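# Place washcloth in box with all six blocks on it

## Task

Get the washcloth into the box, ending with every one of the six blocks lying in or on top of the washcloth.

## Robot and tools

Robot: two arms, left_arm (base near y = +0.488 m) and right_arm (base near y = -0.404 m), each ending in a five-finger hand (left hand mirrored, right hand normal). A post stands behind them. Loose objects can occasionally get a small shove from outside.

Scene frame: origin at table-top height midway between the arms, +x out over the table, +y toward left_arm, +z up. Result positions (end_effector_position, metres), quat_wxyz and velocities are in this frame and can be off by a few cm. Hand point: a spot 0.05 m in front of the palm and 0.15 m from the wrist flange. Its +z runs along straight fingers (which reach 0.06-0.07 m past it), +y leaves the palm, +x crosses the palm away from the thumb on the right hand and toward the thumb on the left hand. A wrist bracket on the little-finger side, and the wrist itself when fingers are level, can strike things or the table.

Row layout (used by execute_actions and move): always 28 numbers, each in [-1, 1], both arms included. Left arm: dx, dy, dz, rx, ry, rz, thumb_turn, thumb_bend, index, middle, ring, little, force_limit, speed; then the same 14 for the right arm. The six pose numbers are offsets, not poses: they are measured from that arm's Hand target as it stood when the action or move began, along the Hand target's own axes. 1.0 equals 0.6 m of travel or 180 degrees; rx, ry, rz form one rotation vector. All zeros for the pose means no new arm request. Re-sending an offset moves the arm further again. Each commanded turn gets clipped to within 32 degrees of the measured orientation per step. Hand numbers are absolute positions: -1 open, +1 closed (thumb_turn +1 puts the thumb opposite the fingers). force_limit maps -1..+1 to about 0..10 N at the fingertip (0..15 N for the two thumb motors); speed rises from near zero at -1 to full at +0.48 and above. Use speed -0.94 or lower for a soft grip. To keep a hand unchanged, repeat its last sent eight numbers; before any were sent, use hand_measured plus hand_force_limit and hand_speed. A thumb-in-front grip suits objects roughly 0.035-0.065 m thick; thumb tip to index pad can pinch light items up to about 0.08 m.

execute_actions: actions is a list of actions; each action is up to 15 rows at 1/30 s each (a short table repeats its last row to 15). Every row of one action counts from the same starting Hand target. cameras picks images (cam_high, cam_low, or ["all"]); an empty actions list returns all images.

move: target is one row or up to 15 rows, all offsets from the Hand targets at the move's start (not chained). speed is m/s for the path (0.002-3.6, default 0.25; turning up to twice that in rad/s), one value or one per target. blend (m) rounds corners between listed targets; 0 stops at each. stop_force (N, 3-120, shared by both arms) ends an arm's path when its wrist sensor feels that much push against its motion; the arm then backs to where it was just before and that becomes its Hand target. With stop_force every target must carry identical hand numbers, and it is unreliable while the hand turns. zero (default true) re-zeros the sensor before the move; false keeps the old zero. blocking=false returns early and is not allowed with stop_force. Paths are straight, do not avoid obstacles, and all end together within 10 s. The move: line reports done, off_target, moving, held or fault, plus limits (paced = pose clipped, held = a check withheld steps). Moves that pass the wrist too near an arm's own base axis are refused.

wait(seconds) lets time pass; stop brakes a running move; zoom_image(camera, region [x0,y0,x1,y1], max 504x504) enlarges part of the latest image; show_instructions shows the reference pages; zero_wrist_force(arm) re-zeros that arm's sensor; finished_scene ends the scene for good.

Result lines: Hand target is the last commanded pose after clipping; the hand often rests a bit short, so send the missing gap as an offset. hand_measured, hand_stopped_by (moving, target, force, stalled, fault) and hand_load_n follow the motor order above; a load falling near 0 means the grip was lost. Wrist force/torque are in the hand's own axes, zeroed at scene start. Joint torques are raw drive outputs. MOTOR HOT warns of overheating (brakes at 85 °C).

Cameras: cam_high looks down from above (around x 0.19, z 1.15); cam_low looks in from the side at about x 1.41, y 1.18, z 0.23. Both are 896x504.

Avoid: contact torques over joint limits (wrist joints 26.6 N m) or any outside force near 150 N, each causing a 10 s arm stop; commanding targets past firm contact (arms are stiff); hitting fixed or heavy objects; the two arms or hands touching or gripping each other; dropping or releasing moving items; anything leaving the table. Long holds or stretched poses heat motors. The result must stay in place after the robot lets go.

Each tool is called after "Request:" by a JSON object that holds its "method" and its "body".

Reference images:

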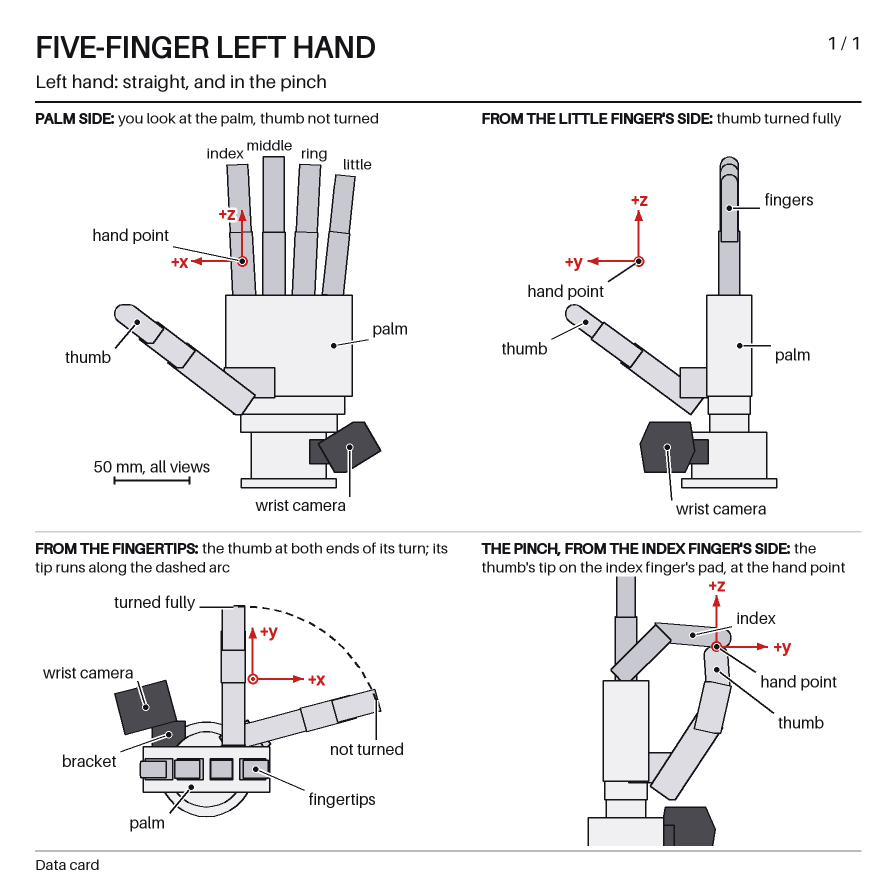

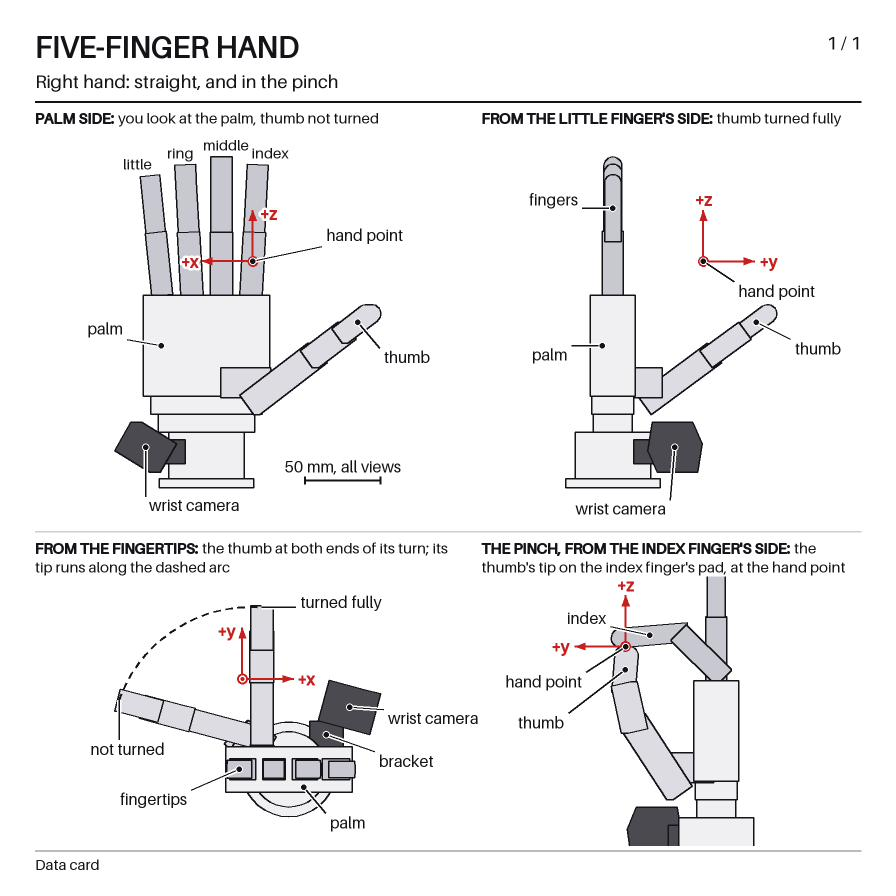

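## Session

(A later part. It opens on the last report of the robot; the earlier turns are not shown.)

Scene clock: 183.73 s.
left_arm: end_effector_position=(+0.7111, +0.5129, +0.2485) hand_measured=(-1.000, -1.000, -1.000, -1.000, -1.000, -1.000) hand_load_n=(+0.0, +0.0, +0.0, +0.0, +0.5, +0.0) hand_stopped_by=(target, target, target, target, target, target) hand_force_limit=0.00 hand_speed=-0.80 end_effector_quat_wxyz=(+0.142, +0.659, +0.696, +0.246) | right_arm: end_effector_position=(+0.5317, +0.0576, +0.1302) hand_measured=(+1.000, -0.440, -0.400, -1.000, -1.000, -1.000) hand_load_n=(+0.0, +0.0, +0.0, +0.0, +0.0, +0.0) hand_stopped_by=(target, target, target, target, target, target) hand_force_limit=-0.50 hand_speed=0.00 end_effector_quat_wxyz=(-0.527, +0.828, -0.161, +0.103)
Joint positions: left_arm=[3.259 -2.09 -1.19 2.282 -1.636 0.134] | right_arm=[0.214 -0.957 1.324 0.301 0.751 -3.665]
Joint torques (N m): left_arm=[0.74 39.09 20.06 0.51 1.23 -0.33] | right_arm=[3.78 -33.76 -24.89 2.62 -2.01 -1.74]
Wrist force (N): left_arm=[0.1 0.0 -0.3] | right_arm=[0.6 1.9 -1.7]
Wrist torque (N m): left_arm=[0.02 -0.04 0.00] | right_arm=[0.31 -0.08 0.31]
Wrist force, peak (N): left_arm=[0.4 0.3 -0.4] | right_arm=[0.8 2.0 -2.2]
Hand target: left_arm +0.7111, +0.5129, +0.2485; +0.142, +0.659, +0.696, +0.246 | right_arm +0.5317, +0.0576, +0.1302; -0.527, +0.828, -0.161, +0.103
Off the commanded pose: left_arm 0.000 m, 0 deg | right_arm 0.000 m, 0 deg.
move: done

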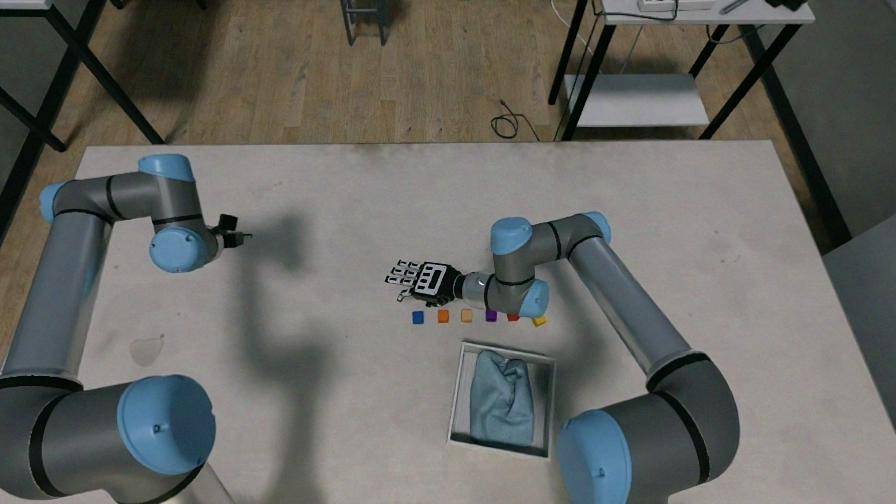

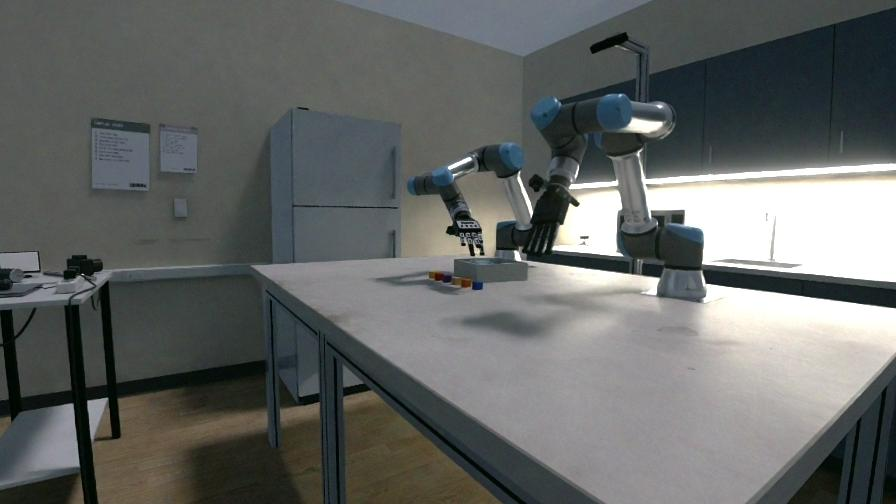

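Request:
{"method": "move", "body": {"target": [[0,0,0,0,0,0,-1,-1,-1,-1,-1,-1,0,-0.8,0,0.1652,0.0770,0,0,0,1,-0.44,-0.4,-1,-1,-1,-0.5,0],[0,0,0,0,0,0,-1,-1,-1,-1,-1,-1,0,-0.8,0,0.1652,0.0770,0,0,0,1,-0.25,0.15,-1,-1,-1,-0.5,-0.8],[0,0,0,0,0,0,-1,-1,-1,-1,-1,-1,0,-0.8,0,0,0,0,0,0,1,-0.25,0.15,-1,-1,-1,-0.5,-0.8],[0,0,0,0,0,0,-1,-1,-1,-1,-1,-1,0,-0.8,-0.1402,0.1968,-0.4222,0,0,0,1,-0.25,0.15,-1,-1,-1,-0.5,-0.8],[0,0,0,0,0,0,-1,-1,-1,-1,-1,-1,0,-0.8,-0.1402,0.2877,-0.3798,0,0,0,1,-0.25,0.15,-1,-1,-1,-0.5,-0.8]], "speed": [0.12,0.1,0.15,0.25,0.12], "blend": [0,0,0.03,0.03,0], "cameras": ["all"]}}

Request:
{"method": "zoom_image", "body": {"camera": "cam_high", "region": [400, 300, 600, 480]}}

Request:
{"method": "zoom_image", "body": {"camera": "cam_low", "region": [400, 210, 560, 310]}}

Scene clock: 195.37 s.
left_arm: end_effector_position=(+0.7111, +0.5129, +0.2485) hand_measured=(-1.000, -1.000, -1.000, -1.000, -1.000, -1.000) hand_load_n=(+0.0, +0.0, +0.0, +0.0, +0.0, +0.0) hand_stopped_by=(target, target, target, target, target, target) hand_force_limit=0.00 hand_speed=-0.80 end_effector_quat_wxyz=(+0.142, +0.659, +0.696, +0.246) | right_arm: end_effector_position=(+0.3487, -0.1698, +0.0700) hand_measured=(+1.000, -0.262, -0.052, -1.000, -1.000, -1.000) hand_load_n=(+0.0, +4.0, +4.5, +0.0, +0.0, +0.0) hand_stopped_by=(target, force, force, target, target, target) hand_force_limit=-0.50 hand_speed=-0.80 end_effector_quat_wxyz=(-0.527, +0.828, -0.161, +0.103)
Joint positions: left_arm=[3.259 -2.09 -1.19 2.282 -1.636 0.134] | right_arm=[-0.351 -1.202 2.13 0.5 0.441 -4.555]
Joint torques (N m): left_arm=[0.27 38.94 20.28 0.55 1.31 -0.32] | right_arm=[7.87 -14.61 -0.68 0.4 -2.69 1.65]
Wrist force (N): left_arm=[0.1 -0.2 -0.1] | right_arm=[0.8 1.5 -1.9]
Wrist torque (N m): left_arm=[-0.02 -0.03 0.01] | right_arm=[0.31 -0.10 0.17]
Wrist force, peak (N): left_arm=[0.6 0.1 0.2] | right_arm=[1.0 2.0 -2.7]
Hand target: left_arm +0.7111, +0.5129, +0.2485; +0.142, +0.659, +0.696, +0.246 | right_arm +0.3487, -0.1697, +0.0700; -0.527, +0.828, -0.161, +0.103
Off the commanded pose: left_arm 0.000 m, 0 deg | right_arm 0.000 m, 0 deg.
move: done

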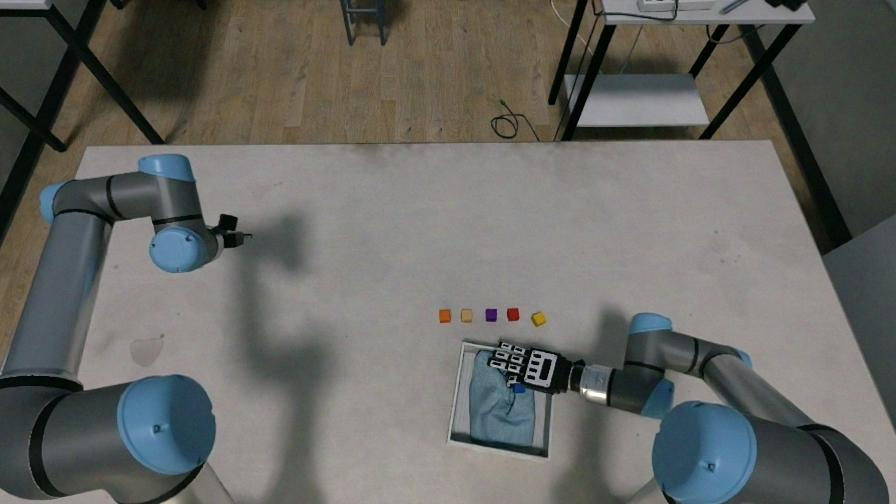

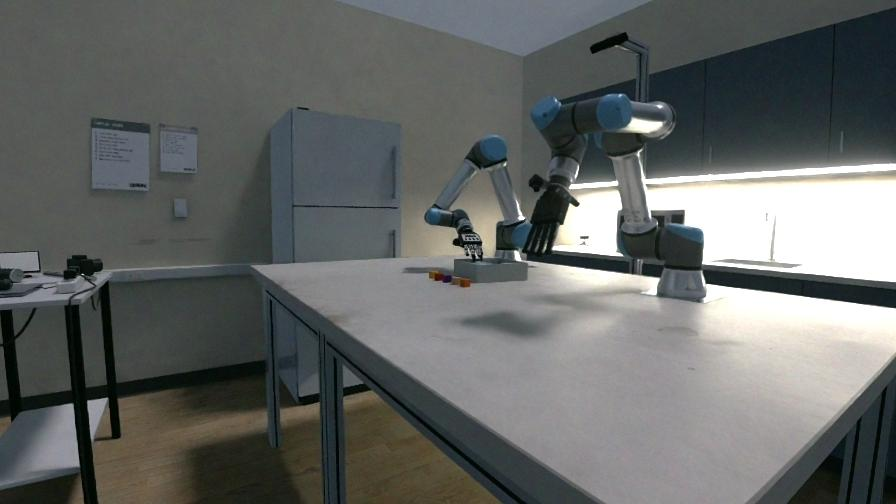

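Scaled by 2.520 from the camera's image (finer frame: 1280x720).

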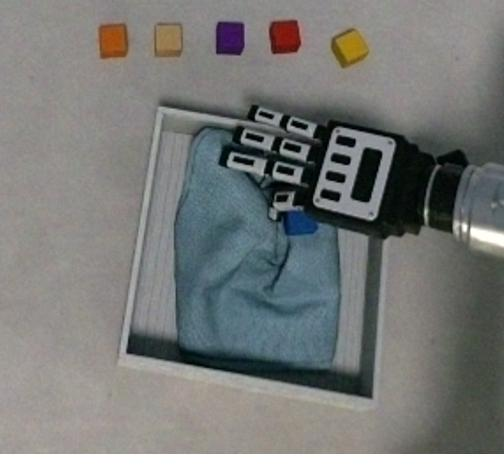

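Scaled by 3.150 from the camera's image (finer frame: 1280x720).

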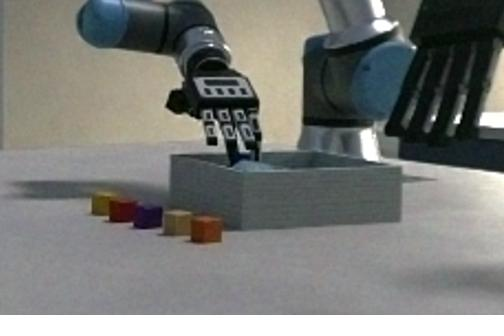

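Request:
{"method": "move", "body": {"target": [0,0,0,0,0,0,-1,-1,-1,-1,-1,-1,0,-0.8,0,0.0529,0.0247,0,0,0,1,-0.25,0.15,-1,-1,-1,-0.5,-0.8], "speed": 0.01, "stop_force": 3, "cameras": ["cam_high","cam_low"]}}

Request:
{"method": "zoom_image", "body": {"camera": "cam_high", "region": [400, 300, 600, 480]}}

Request:
{"method": "zoom_image", "body": {"camera": "cam_low", "region": [400, 210, 560, 310]}}

Scene clock: 199.00 s.
left_arm: end_effector_position=(+0.7111, +0.5129, +0.2485) hand_measured=(-1.000, -1.000, -1.000, -1.000, -1.000, -1.000) hand_load_n=(+0.0, +0.0, +0.0, +0.0, -0.5, +0.0) hand_stopped_by=(target, target, target, target, target, target) hand_force_limit=0.00 hand_speed=-0.80 end_effector_quat_wxyz=(+0.142, +0.659, +0.696, +0.246) | right_arm: end_effector_position=(+0.3487, -0.1697, +0.0508) hand_measured=(+1.000, -0.262, -0.052, -1.000, -1.000, -1.000) hand_load_n=(-0.5, +3.5, +5.0, +0.0, +0.0, +0.0) hand_stopped_by=(target, force, force, target, target, target) hand_force_limit=-0.50 hand_speed=-0.80 end_effector_quat_wxyz=(-0.527, +0.828, -0.161, +0.103)
Joint positions: left_arm=[3.259 -2.09 -1.19 2.282 -1.636 0.134] | right_arm=[-0.351 -1.159 2.139 0.447 0.441 -4.555]
Joint torques (N m): left_arm=[0.05 39.26 20.13 0.6 1.21 -0.34] | right_arm=[6.69 -42.39 -16.12 3.9 -1.5 0.65]
Wrist force (N): left_arm=[0.1 0.0 -0.1] | right_arm=[0.7 -1.1 -3.2]
Wrist torque (N m): left_arm=[0.01 -0.02 0.00] | right_arm=[0.21 -0.08 0.14]
Wrist force, peak (N): left_arm=[0.5 0.1 -0.2] | right_arm=[0.7 -1.7 -3.6]
Hand target: left_arm +0.7111, +0.5129, +0.2485; +0.142, +0.659, +0.696, +0.246 | right_arm +0.3487, -0.1697, +0.0508; -0.527, +0.828, -0.161, +0.103 (not the last commanded pose)
Off the commanded pose: left_arm 0.000 m, 0 deg | right_arm 0.016 m, 0 deg.
move: contact (right_arm)

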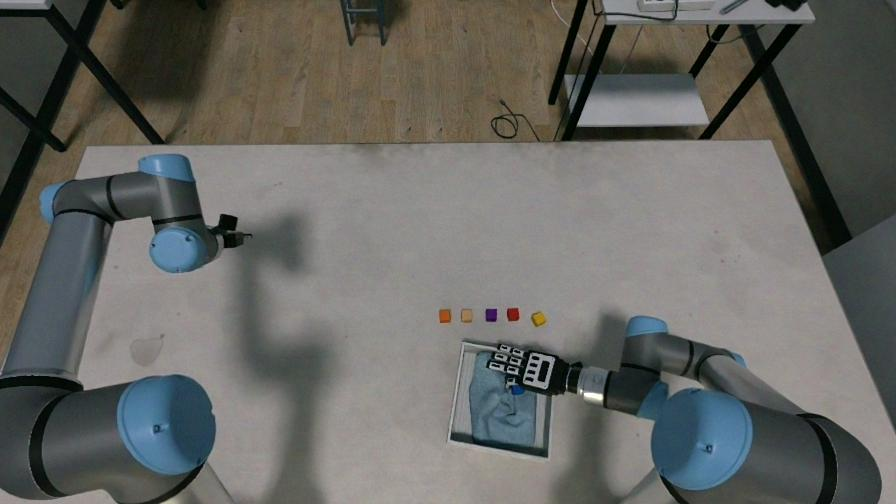

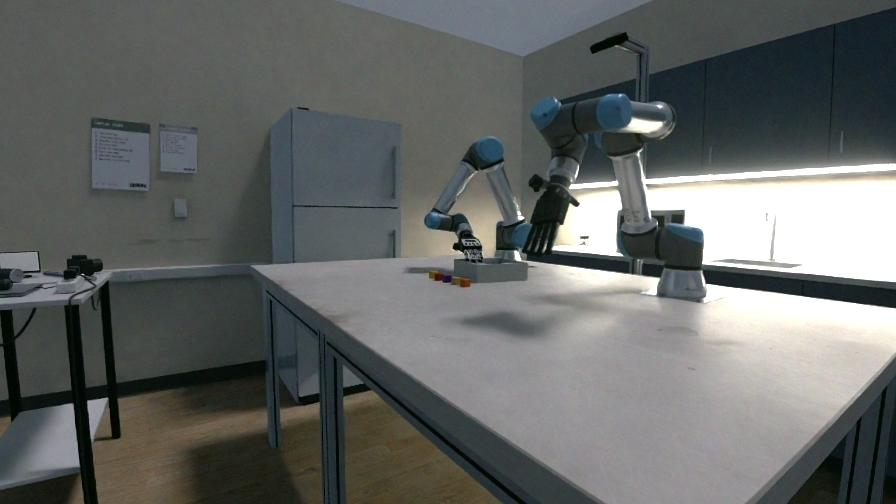

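Scaled by 2.520 from the camera's image (finer frame: 1280x720).

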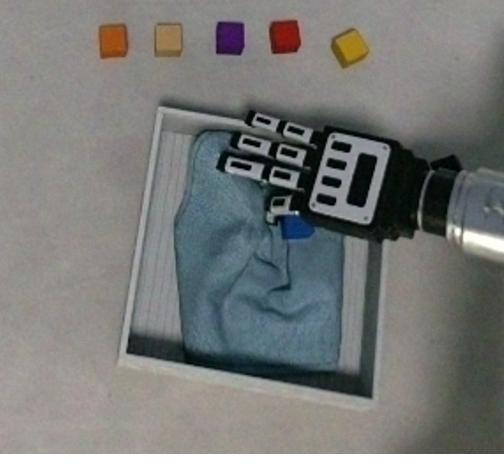

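Scaled by 3.150 from the camera's image (finer frame: 1280x720).

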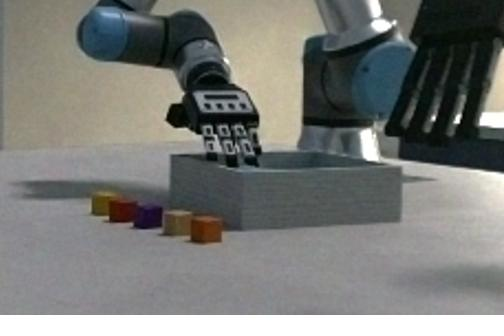

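Request:
{"method": "move", "body": {"target": [[0,0,0,0,0,0,-1,-1,-1,-1,-1,-1,0,-0.8,0,0,0,0,0,0,1,-0.25,-0.45,-1,-1,-1,-0.5,-0.3],[0,0,0,0,0,0,-1,-1,-1,-1,-1,-1,0,-0.8,0,-0.1208,-0.0563,0,0,0,1,-0.44,-0.4,-1,-1,-1,-0.5,0],[0,0,0,0,0,0,-1,-1,-1,-1,-1,-1,0,-0.8,0.1792,-0.2788,0.2823,0,0,0,1,-0.44,-0.4,-1,-1,-1,-0.5,0],[0,0,0,0,0,0,-1,-1,-1,-1,-1,-1,0,-0.8,0.1792,-0.1130,0.3597,0,0,0,1,-0.44,-0.4,-1,-1,-1,-0.5,0],[0,0,0,0,0,0,-1,-1,-1,-1,-1,-1,0,-0.8,0.1792,-0.1130,0.3597,0,0,0,1,-0.25,0.15,-1,-1,-1,-0.5,-0.8],[0,0,0,0,0,0,-1,-1,-1,-1,-1,-1,0,-0.8,0.1792,-0.2788,0.2823,0,0,0,1,-0.25,0.15,-1,-1,-1,-0.5,-0.8]], "speed": [0.1,0.15,0.3,0.12,0.1,0.15], "blend": [0,0,0.03,0,0,0], "cameras": ["all"]}}

Request:
{"method": "zoom_image", "body": {"camera": "cam_high", "region": [400, 300, 600, 480]}}

Request:
{"method": "zoom_image", "body": {"camera": "cam_low", "region": [400, 210, 560, 310]}}

Scene clock: 207.03 s.
left_arm: end_effector_position=(+0.7111, +0.5129, +0.2485) hand_measured=(-1.000, -1.000, -1.000, -1.000, -1.000, -1.000) hand_load_n=(+0.0, +0.0, +0.0, +0.0, +0.0, +0.5) hand_stopped_by=(target, target, target, target, target, target) hand_force_limit=0.00 hand_speed=-0.80 end_effector_quat_wxyz=(+0.142, +0.659, +0.696, +0.246) | right_arm: end_effector_position=(+0.5326, -0.0024, +0.1309) hand_measured=(+1.000, -0.262, -0.052, -1.000, -1.000, -1.000) hand_load_n=(+0.0, +4.0, +4.5, +0.0, +0.0, +0.0) hand_stopped_by=(target, force, force, target, target, target) hand_force_limit=-0.50 hand_speed=-0.80 end_effector_quat_wxyz=(-0.527, +0.828, -0.161, +0.103)
Joint positions: left_arm=[3.259 -2.09 -1.19 2.282 -1.636 0.134] | right_arm=[0.104 -0.995 1.4 0.347 0.667 -3.775]
Joint torques (N m): left_arm=[0.26 39.34 19.87 0.59 1.27 -0.4] | right_arm=[-7.83 -58.76 -24.77 2.83 -2.22 -1.89]
Wrist force (N): left_arm=[0.2 0.1 0.0] | right_arm=[0.5 2.0 -2.1]
Wrist torque (N m): left_arm=[0.03 -0.03 0.00] | right_arm=[0.35 -0.07 0.32]
Wrist force, peak (N): left_arm=[0.5 0.2 -0.3] | right_arm=[0.5 2.5 -2.8]
Hand target: left_arm +0.7111, +0.5129, +0.2485; +0.142, +0.659, +0.696, +0.246 | right_arm +0.5326, -0.0024, +0.1309; -0.527, +0.828, -0.161, +0.103
Off the commanded pose: left_arm 0.000 m, 0 deg | right_arm 0.000 m, 0 deg.
move: done

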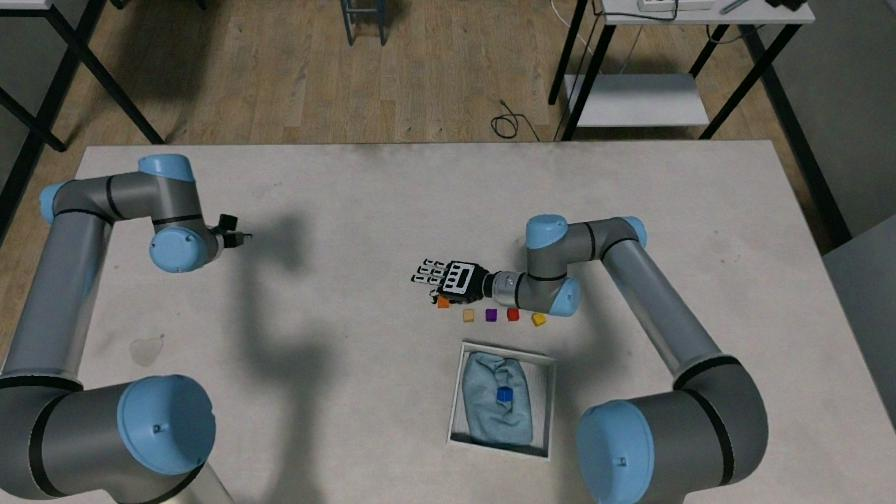

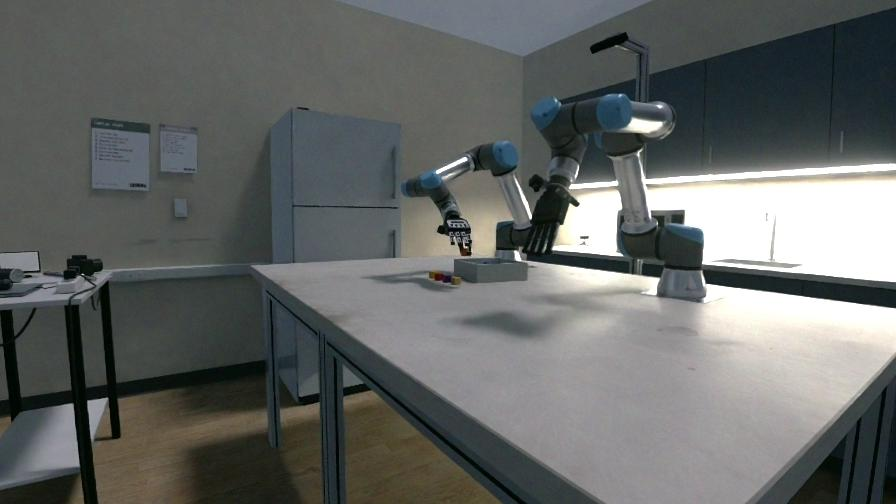

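Scaled by 2.520 from the camera's image (finer frame: 1280x720).

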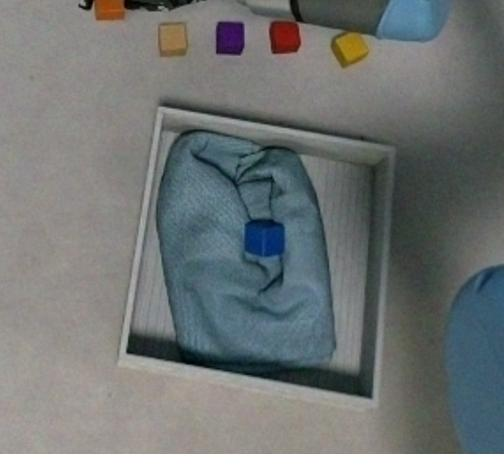

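Scaled by 3.150 from the camera's image (finer frame: 1280x720).

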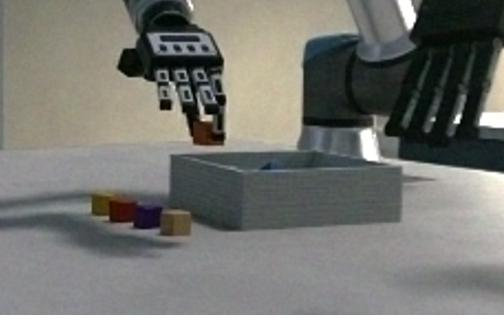

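Request:
{"method": "move", "body": {"target": [[0,0,0,0,0,0,-1,-1,-1,-1,-1,-1,0,-0.8,-0.2876,0.1702,-0.3650,0,0,0,1,-0.25,0.15,-1,-1,-1,-0.5,-0.8],[0,0,0,0,0,0,-1,-1,-1,-1,-1,-1,0,-0.8,-0.2876,0.2654,-0.3206,0,0,0,1,-0.25,0.15,-1,-1,-1,-0.5,-0.8]], "speed": [0.25,0.12], "blend": [0.03,0], "cameras": []}}

Request:
{"method": "move", "body": {"target": [0,0,0,0,0,0,-1,-1,-1,-1,-1,-1,0,-0.8,0,0.0529,0.0247,0,0,0,1,-0.25,0.15,-1,-1,-1,-0.5,-0.8], "speed": 0.01, "stop_force": 3, "cameras": ["cam_high"]}}

Request:
{"method": "zoom_image", "body": {"camera": "cam_high", "region": [400, 300, 600, 480]}}

Scene clock: 212.20 s.
left_arm: end_effector_position=(+0.7111, +0.5129, +0.2485) hand_measured=(-1.000, -1.000, -1.000, -1.000, -1.000, -1.000) hand_load_n=(+0.0, +0.0, +0.0, +0.0, +0.0, +0.0) hand_stopped_by=(target, target, target, target, target, target) hand_force_limit=0.00 hand_speed=-0.80 end_effector_quat_wxyz=(+0.142, +0.659, +0.696, +0.246) | right_arm: end_effector_position=(+0.2819, -0.1614, +0.0678) hand_measured=(+1.000, -0.262, -0.052, -1.000, -1.000, -1.000) hand_load_n=(+0.0, +4.0, +4.5, +0.0, +0.0, +0.0) hand_stopped_by=(target, force, force, target, target, target) hand_force_limit=-0.50 hand_speed=-0.80 end_effector_quat_wxyz=(-0.527, +0.828, -0.161, +0.103)
Joint positions: left_arm=[3.259 -2.09 -1.19 2.282 -1.636 0.134] | right_arm=[-0.41 -1.285 2.332 0.506 0.436 -4.694]
Joint torques (N m): left_arm=[0.33 39.46 20.05 0.69 1.35 -0.43] | right_arm=[7.75 -7.9 -14.82 0.44 -2.79 1.75]
Wrist force (N): left_arm=[0.1 0.1 -0.4] | right_arm=[0.9 2.2 -1.5]
Wrist torque (N m): left_arm=[0.05 -0.04 0.00] | right_arm=[0.35 -0.13 0.22]
Wrist force, peak (N): left_arm=[0.3 0.0 -0.6] | right_arm=[1.1 2.9 -1.5]
Hand target: left_arm +0.7111, +0.5129, +0.2485; +0.142, +0.659, +0.696, +0.246 | right_arm +0.2819, -0.1614, +0.0678; -0.527, +0.828, -0.161, +0.103
Off the commanded pose: left_arm 0.000 m, 0 deg | right_arm 0.000 m, 0 deg.
move: done

Scene clock: 216.60 s.
left_arm: end_effector_position=(+0.7111, +0.5129, +0.2485) hand_measured=(-1.000, -1.000, -1.000, -1.000, -1.000, -1.000) hand_load_n=(+0.0, -0.5, +0.0, +0.0, +0.0, +0.0) hand_stopped_by=(target, target, target, target, target, target) hand_force_limit=0.00 hand_speed=-0.80 end_effector_quat_wxyz=(+0.142, +0.659, +0.696, +0.246) | right_arm: end_effector_position=(+0.2819, -0.1614, +0.0363) hand_measured=(+1.000, -0.262, -0.052, -1.000, -1.000, -1.000) hand_load_n=(-0.5, +3.5, +4.5, +0.0, -0.5, +0.0) hand_stopped_by=(target, force, force, target, target, target) hand_force_limit=-0.50 hand_speed=-0.80 end_effector_quat_wxyz=(-0.527, +0.828, -0.161, +0.103)
Joint positions: left_arm=[3.259 -2.09 -1.19 2.282 -1.636 0.134] | right_arm=[-0.41 -1.193 2.346 0.4 0.436 -4.694]
Joint torques (N m): left_arm=[-0.18 39.2 19.72 0.73 1.41 -0.42] | right_arm=[6.61 -37.47 -12.62 4.24 -0.62 1.07]
Wrist force (N): left_arm=[0.1 0.1 -0.3] | right_arm=[1.3 0.3 -2.3]
Wrist torque (N m): left_arm=[0.05 -0.03 0.00] | right_arm=[0.30 -0.12 0.19]
Wrist force, peak (N): left_arm=[0.3 0.3 -0.4] | right_arm=[1.9 -1.2 -2.8]
Hand target: left_arm +0.7111, +0.5129, +0.2485; +0.142, +0.659, +0.696, +0.246 | right_arm +0.2819, -0.1614, +0.0363; -0.527, +0.828, -0.161, +0.103 (not the last commanded pose)
Off the commanded pose: left_arm 0.000 m, 0 deg | right_arm 0.004 m, 0 deg.
move: contact (right_arm)

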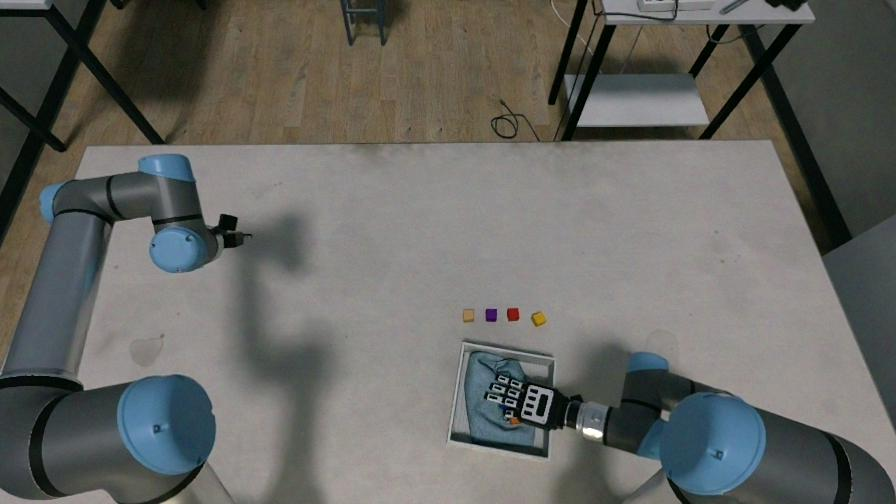

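Scaled by 2.520 from the camera's image (finer frame: 1280x720).

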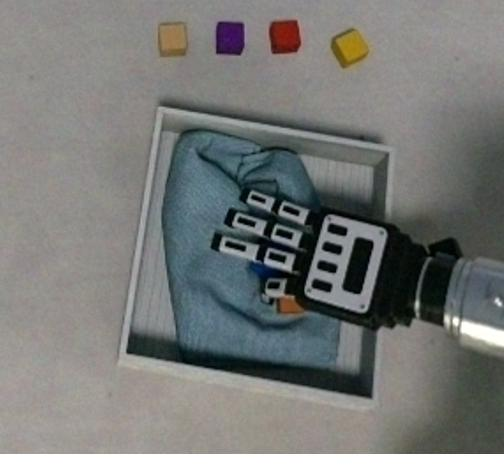

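Request:
{"method": "move", "body": {"target": [[0,0,0,0,0,0,-1,-1,-1,-1,-1,-1,0,-0.8,0,0,0,0,0,0,1,-0.25,-0.25,-1,-1,-1,-0.5,-0.7],[0,0,0,0,0,0,-1,-1,-1,-1,-1,-1,0,-0.8,0,-0.1435,-0.0669,0,0,0,1,-0.25,-0.25,-1,-1,-1,-0.5,-0.7],[0,0,0,0,0,0,-1,-1,-1,-1,-1,-1,0,-0.8,0.2865,-0.3106,0.2981,0,0,0,1,-0.44,-0.4,-1,-1,-1,-0.5,0]], "speed": [0.05,0.1,0.25], "blend": [0,0,0], "cameras": ["all"]}}

Request:
{"method": "zoom_image", "body": {"camera": "cam_high", "region": [400, 300, 600, 480]}}

Scene clock: 221.57 s.
left_arm: end_effector_position=(+0.7111, +0.5129, +0.2485) hand_measured=(-1.000, -1.000, -1.000, -1.000, -1.000, -1.000) hand_load_n=(+0.0, +0.0, +0.0, +0.0, +0.0, +0.0) hand_stopped_by=(target, target, target, target, target, target) hand_force_limit=0.00 hand_speed=-0.80 end_effector_quat_wxyz=(+0.142, +0.659, +0.696, +0.246) | right_arm: end_effector_position=(+0.5317, -0.0029, +0.1297) hand_measured=(+1.000, -0.440, -0.400, -1.000, -1.000, -1.000) hand_load_n=(+0.0, +0.0, +0.0, +0.0, +0.0, +0.0) hand_stopped_by=(target, target, target, target, target, target) hand_force_limit=-0.50 hand_speed=0.00 end_effector_quat_wxyz=(-0.527, +0.828, -0.161, +0.103)
Joint positions: left_arm=[3.259 -2.09 -1.19 2.282 -1.636 0.134] | right_arm=[0.103 -0.996 1.405 0.344 0.666 -3.776]
Joint torques (N m): left_arm=[0.15 39.23 19.73 0.75 1.45 -0.35] | right_arm=[8.09 -31.8 -24.2 2.89 0.71 -1.81]
Wrist force (N): left_arm=[0.2 0.2 -0.3] | right_arm=[0.4 1.7 -2.1]
Wrist torque (N m): left_arm=[0.05 -0.05 0.00] | right_arm=[0.32 -0.06 0.31]
Wrist force, peak (N): left_arm=[0.3 0.1 -0.6] | right_arm=[1.0 2.6 -1.9]
Hand target: left_arm +0.7111, +0.5129, +0.2485; +0.142, +0.659, +0.696, +0.246 | right_arm +0.5317, -0.0029, +0.1297; -0.527, +0.828, -0.161, +0.103
Off the commanded pose: left_arm 0.000 m, 0 deg | right_arm 0.000 m, 0 deg.
move: done

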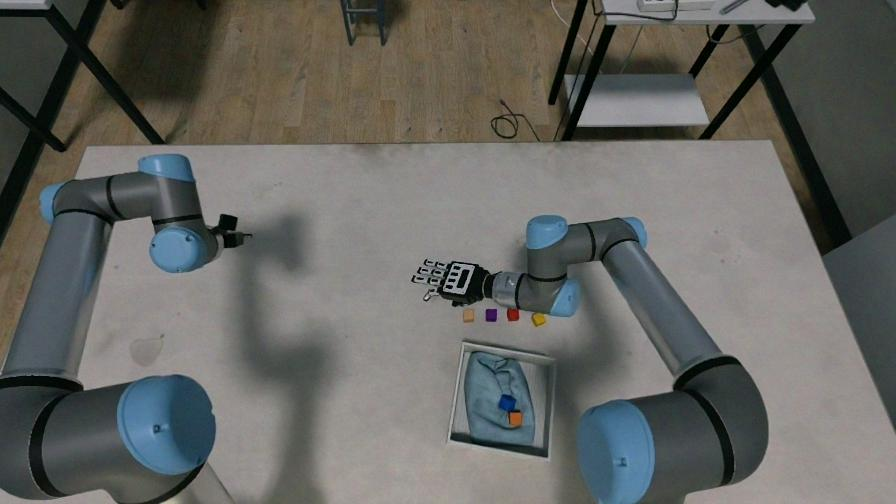

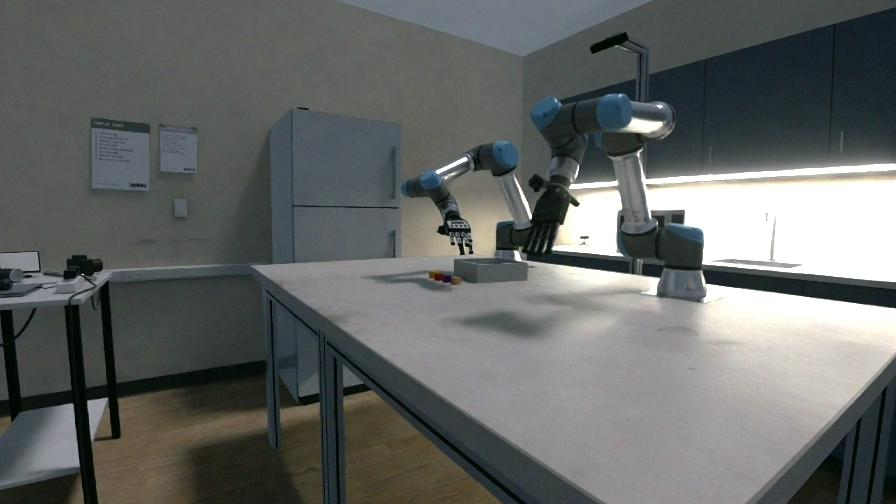

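Scaled by 2.520 from the camera's image (finer frame: 1280x720).

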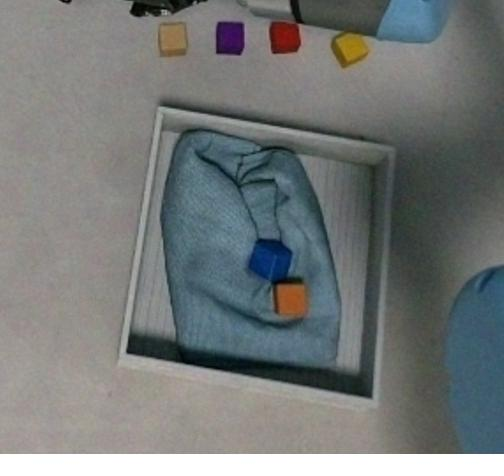

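Request:
{"method": "move", "body": {"target": [[0,0,0,0,0,0,-1,-1,-1,-1,-1,-1,0,-0.8,0.0384,0.0413,-0.0887,0,0,0,1,-0.44,-0.4,1,1,1,-0.5,0],[0,0,0,0,0,0,-1,-1,-1,-1,-1,-1,0,-0.8,0.0384,0.2062,-0.0118,0,0,0,1,-0.44,-0.4,1,1,1,-0.5,0],[0,0,0,0,0,0,-1,-1,-1,-1,-1,-1,0,-0.8,0.0384,0.2062,-0.0118,0,0,0,1,-0.25,0.15,1,1,1,-0.5,-0.8],[0,0,0,0,0,0,-1,-1,-1,-1,-1,-1,0,-0.8,0.0384,0.0413,-0.0887,0,0,0,1,-0.25,0.15,1,1,1,-0.5,-0.8]], "speed": [0.2,0.12,0.1,0.15], "blend": [0,0,0,0], "cameras": ["all"]}}

Request:
{"method": "zoom_image", "body": {"camera": "cam_high", "region": [400, 240, 600, 340]}}

Request:
{"method": "zoom_image", "body": {"camera": "cam_low", "region": [400, 210, 560, 310]}}

Scene clock: 228.37 s.
left_arm: end_effector_position=(+0.7111, +0.5129, +0.2485) hand_measured=(-1.000, -1.000, -1.000, -1.000, -1.000, -1.000) hand_load_n=(+0.0, -0.5, +0.0, +0.0, +0.0, +0.0) hand_stopped_by=(target, target, target, target, target, target) hand_force_limit=0.00 hand_speed=-0.80 end_effector_quat_wxyz=(+0.142, +0.659, +0.696, +0.246) | right_arm: end_effector_position=(+0.5310, -0.0659, +0.1297) hand_measured=(+1.000, -0.442, -0.088, +0.552, +1.000, +1.000) hand_load_n=(+0.5, +5.5, +0.0, +5.0, +0.0, +0.0) hand_stopped_by=(target, force, force, force, target, target) hand_force_limit=-0.50 hand_speed=-0.80 end_effector_quat_wxyz=(-0.527, +0.828, -0.161, +0.103)
Joint positions: left_arm=[3.259 -2.09 -1.19 2.282 -1.636 0.134] | right_arm=[-0.02 -1.016 1.463 0.43 0.582 -3.929]
Joint torques (N m): left_arm=[0.02 39.57 20.28 0.79 1.54 -0.41] | right_arm=[-8.18 -57.11 -23.83 3.42 -2.25 -1.75]
Wrist force (N): left_arm=[0.2 -0.1 -0.3] | right_arm=[0.9 1.6 -1.9]
Wrist torque (N m): left_arm=[0.01 -0.04 0.01] | right_arm=[0.31 -0.13 0.32]
Wrist force, peak (N): left_arm=[0.6 0.0 -0.4] | right_arm=[-8.3 -67.9 -27.7]
Hand target: left_arm +0.7111, +0.5129, +0.2485; +0.142, +0.659, +0.696, +0.246 | right_arm +0.5310, -0.0659, +0.1297; -0.527, +0.828, -0.161, +0.103
Off the commanded pose: left_arm 0.000 m, 0 deg | right_arm 0.000 m, 0 deg.
move: done

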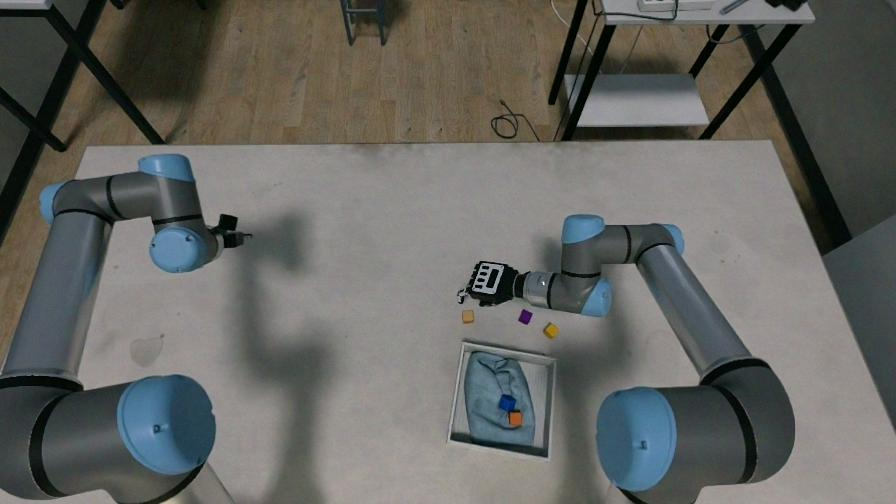

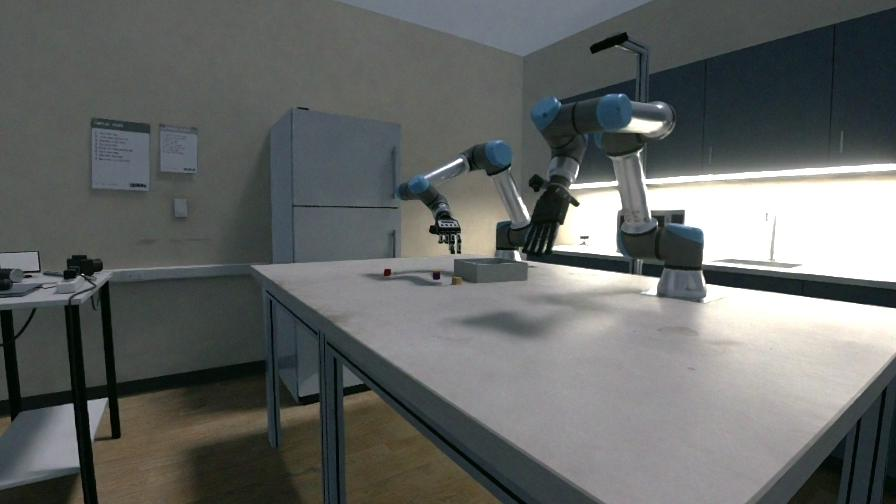

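Scaled by 2.520 from the camera's image (finer frame: 1280x720).

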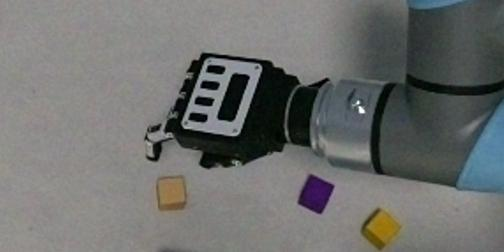

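Scaled by 3.150 from the camera's image (finer frame: 1280x720).

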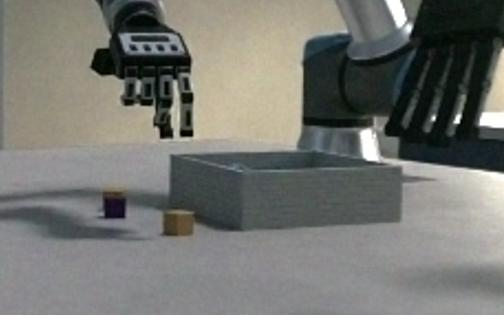

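Request:
{"method": "move", "body": {"target": [0,0,0,0,0,0,-1,-1,-1,-1,-1,-1,0,-0.8,0,-0.05,0,0,0,0,1,-0.44,-0.4,-1,-1,-1,-0.5,0], "speed": 0.15, "cameras": ["all"]}}

Request:
{"method": "zoom_image", "body": {"camera": "cam_low", "region": [360, 240, 480, 310]}}

Request:
{"method": "zoom_image", "body": {"camera": "cam_high", "region": [400, 240, 700, 440]}}

Scene clock: 230.67 s.
left_arm: end_effector_position=(+0.7111, +0.5129, +0.2485) hand_measured=(-1.000, -1.000, -1.000, -1.000, -1.000, -1.000) hand_load_n=(+0.0, +0.0, +0.0, +0.0, +0.0, +0.0) hand_stopped_by=(target, target, target, target, target, target) hand_force_limit=0.00 hand_speed=-0.80 end_effector_quat_wxyz=(+0.142, +0.659, +0.696, +0.246) | right_arm: end_effector_position=(+0.5358, -0.0542, +0.1570) hand_measured=(+1.000, -0.440, -0.400, -1.000, -1.000, -1.000) hand_load_n=(+0.5, +0.0, +0.0, +0.0, +0.0, +0.0) hand_stopped_by=(target, force, target, target, target, target) hand_force_limit=-0.50 hand_speed=0.00 end_effector_quat_wxyz=(-0.527, +0.828, -0.161, +0.103)
Joint positions: left_arm=[3.259 -2.09 -1.19 2.282 -1.636 0.134] | right_arm=[0.003 -1.03 1.403 0.477 0.597 -3.898]
Joint torques (N m): left_arm=[0.24 39.24 19.65 0.77 1.6 -0.36] | right_arm=[7.79 -30.42 -24.03 3.18 0.64 1.62]
Wrist force (N): left_arm=[0.1 0.0 -0.4] | right_arm=[0.9 1.5 -1.7]
Wrist torque (N m): left_arm=[0.02 -0.04 0.00] | right_arm=[0.26 -0.12 0.18]
Wrist force, peak (N): left_arm=[0.4 0.3 -0.2] | right_arm=[0.9 2.6 -2.1]
Hand target: left_arm +0.7111, +0.5129, +0.2485; +0.142, +0.659, +0.696, +0.246 | right_arm +0.5358, -0.0542, +0.1569; -0.527, +0.828, -0.161, +0.103
Off the commanded pose: left_arm 0.000 m, 0 deg | right_arm 0.000 m, 0 deg.
move: done

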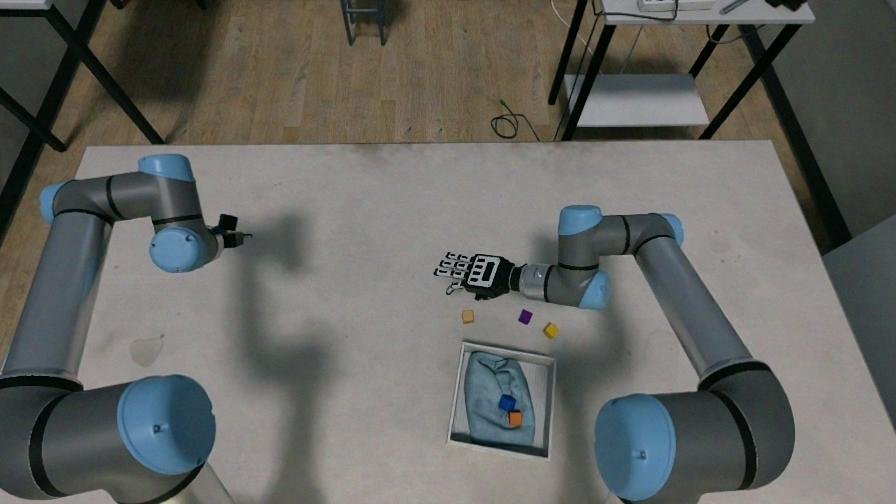

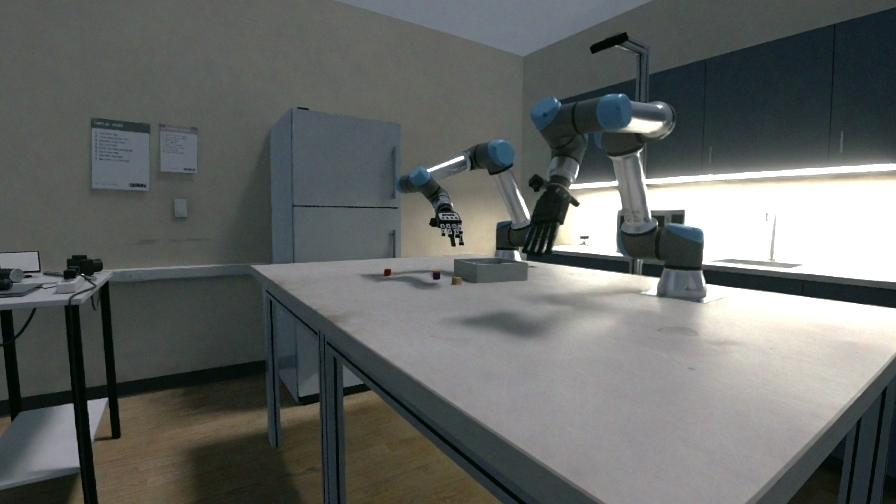

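Scaled by 4.200 from the camera's image (finer frame: 1280x720).

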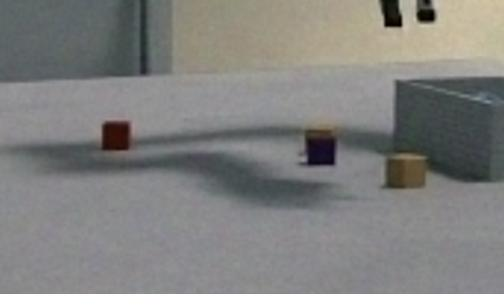

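Scaled by 1.680 from the camera's image (finer frame: 1280x720).

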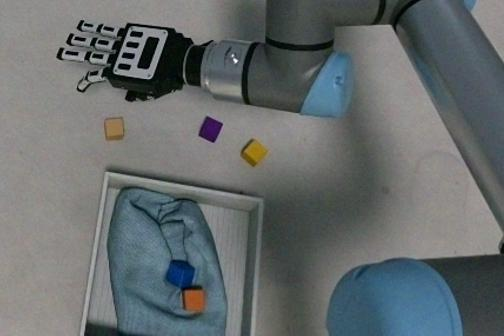

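Request:
{"method": "move", "body": {"target": [[0,0,0,0,0,0,-1,-1,-1,-1,-1,-1,0,-0.8,-0.0012,0.2147,0.0772,0,0,0,1,-0.44,-0.4,-1,-1,-1,-0.5,0],[0,0,0,0,0,0,-1,-1,-1,-1,-1,-1,0,-0.8,-0.0012,0.2147,0.0772,0,0,0,1,-0.25,0.15,-1,-1,-1,-0.5,-0.8],[0,0,0,0,0,0,-1,-1,-1,-1,-1,-1,0,-0.8,-0.0012,0.0494,0.0001,0,0,0,1,-0.25,0.15,-1,-1,-1,-0.5,-0.8]], "speed": [0.12,0.1,0.15], "blend": [0,0,0], "cameras": ["all"]}}

Request:
{"method": "zoom_image", "body": {"camera": "cam_high", "region": [400, 240, 600, 340]}}

Request:
{"method": "zoom_image", "body": {"camera": "cam_low", "region": [360, 210, 520, 310]}}

Scene clock: 236.50 s.
left_arm: end_effector_position=(+0.7111, +0.5129, +0.2485) hand_measured=(-1.000, -1.000, -1.000, -1.000, -1.000, -1.000) hand_load_n=(+0.0, +0.0, -0.5, +0.0, +0.0, +0.0) hand_stopped_by=(target, target, target, target, target, target) hand_force_limit=0.00 hand_speed=-0.80 end_effector_quat_wxyz=(+0.142, +0.659, +0.696, +0.246) | right_arm: end_effector_position=(+0.5304, -0.0654, +0.1300) hand_measured=(+1.000, -0.262, -0.070, -1.000, -1.000, -1.000) hand_load_n=(+0.0, +4.0, +4.0, +0.0, -0.5, +0.0) hand_stopped_by=(target, force, force, target, target, target) hand_force_limit=-0.50 hand_speed=-0.80 end_effector_quat_wxyz=(-0.527, +0.828, -0.161, +0.103)
Joint positions: left_arm=[3.259 -2.09 -1.19 2.282 -1.636 0.134] | right_arm=[-0.019 -1.018 1.464 0.429 0.583 -3.928]
Joint torques (N m): left_arm=[0.18 39.55 19.83 0.77 1.58 -0.4] | right_arm=[-7.7 -57.59 -24.69 3.32 -2.41 -1.77]
Wrist force (N): left_arm=[0.2 -0.1 -0.4] | right_arm=[0.8 1.7 -2.1]
Wrist torque (N m): left_arm=[0.02 -0.06 0.01] | right_arm=[0.30 -0.12 0.31]
Wrist force, peak (N): left_arm=[0.4 -0.2 -0.4] | right_arm=[0.6 2.8 -1.3]
Hand target: left_arm +0.7111, +0.5129, +0.2485; +0.142, +0.659, +0.696, +0.246 | right_arm +0.5304, -0.0655, +0.1300; -0.527, +0.828, -0.161, +0.103
Off the commanded pose: left_arm 0.000 m, 0 deg | right_arm 0.000 m, 0 deg.
move: done

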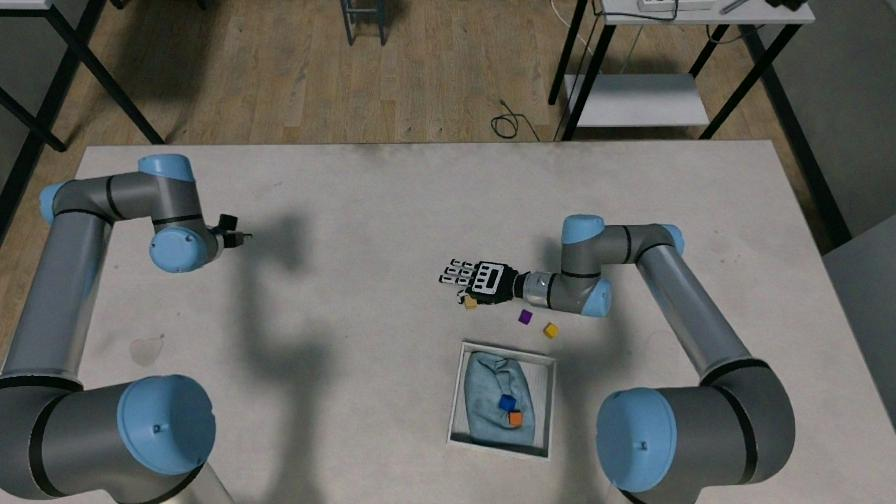

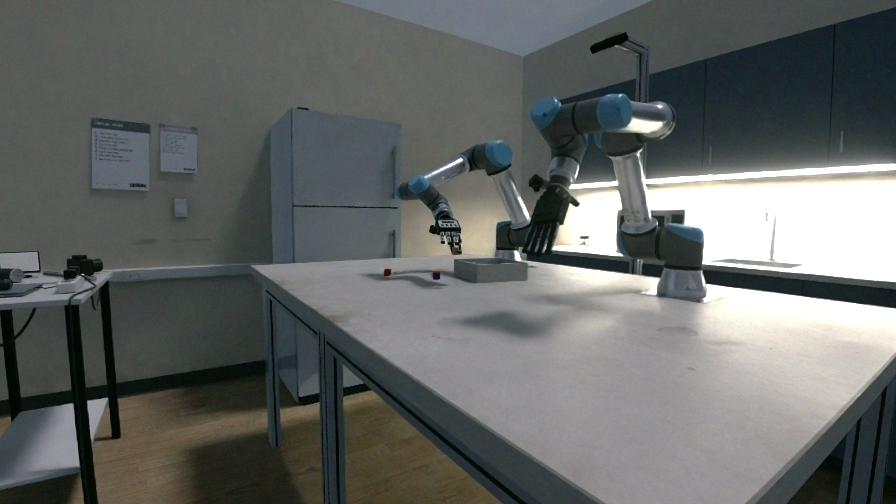

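Scaled by 2.520 from the camera's image (finer frame: 1280x720).

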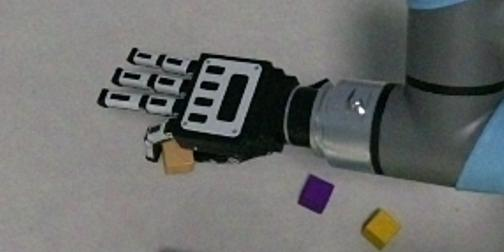

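Scaled by 3.150 from the camera's image (finer frame: 1280x720).

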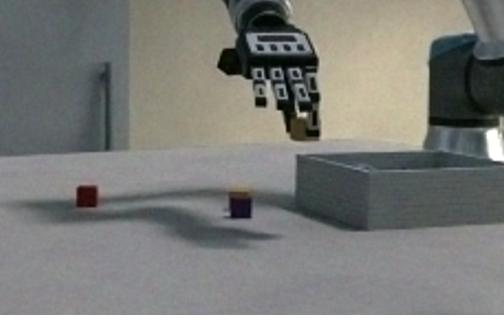

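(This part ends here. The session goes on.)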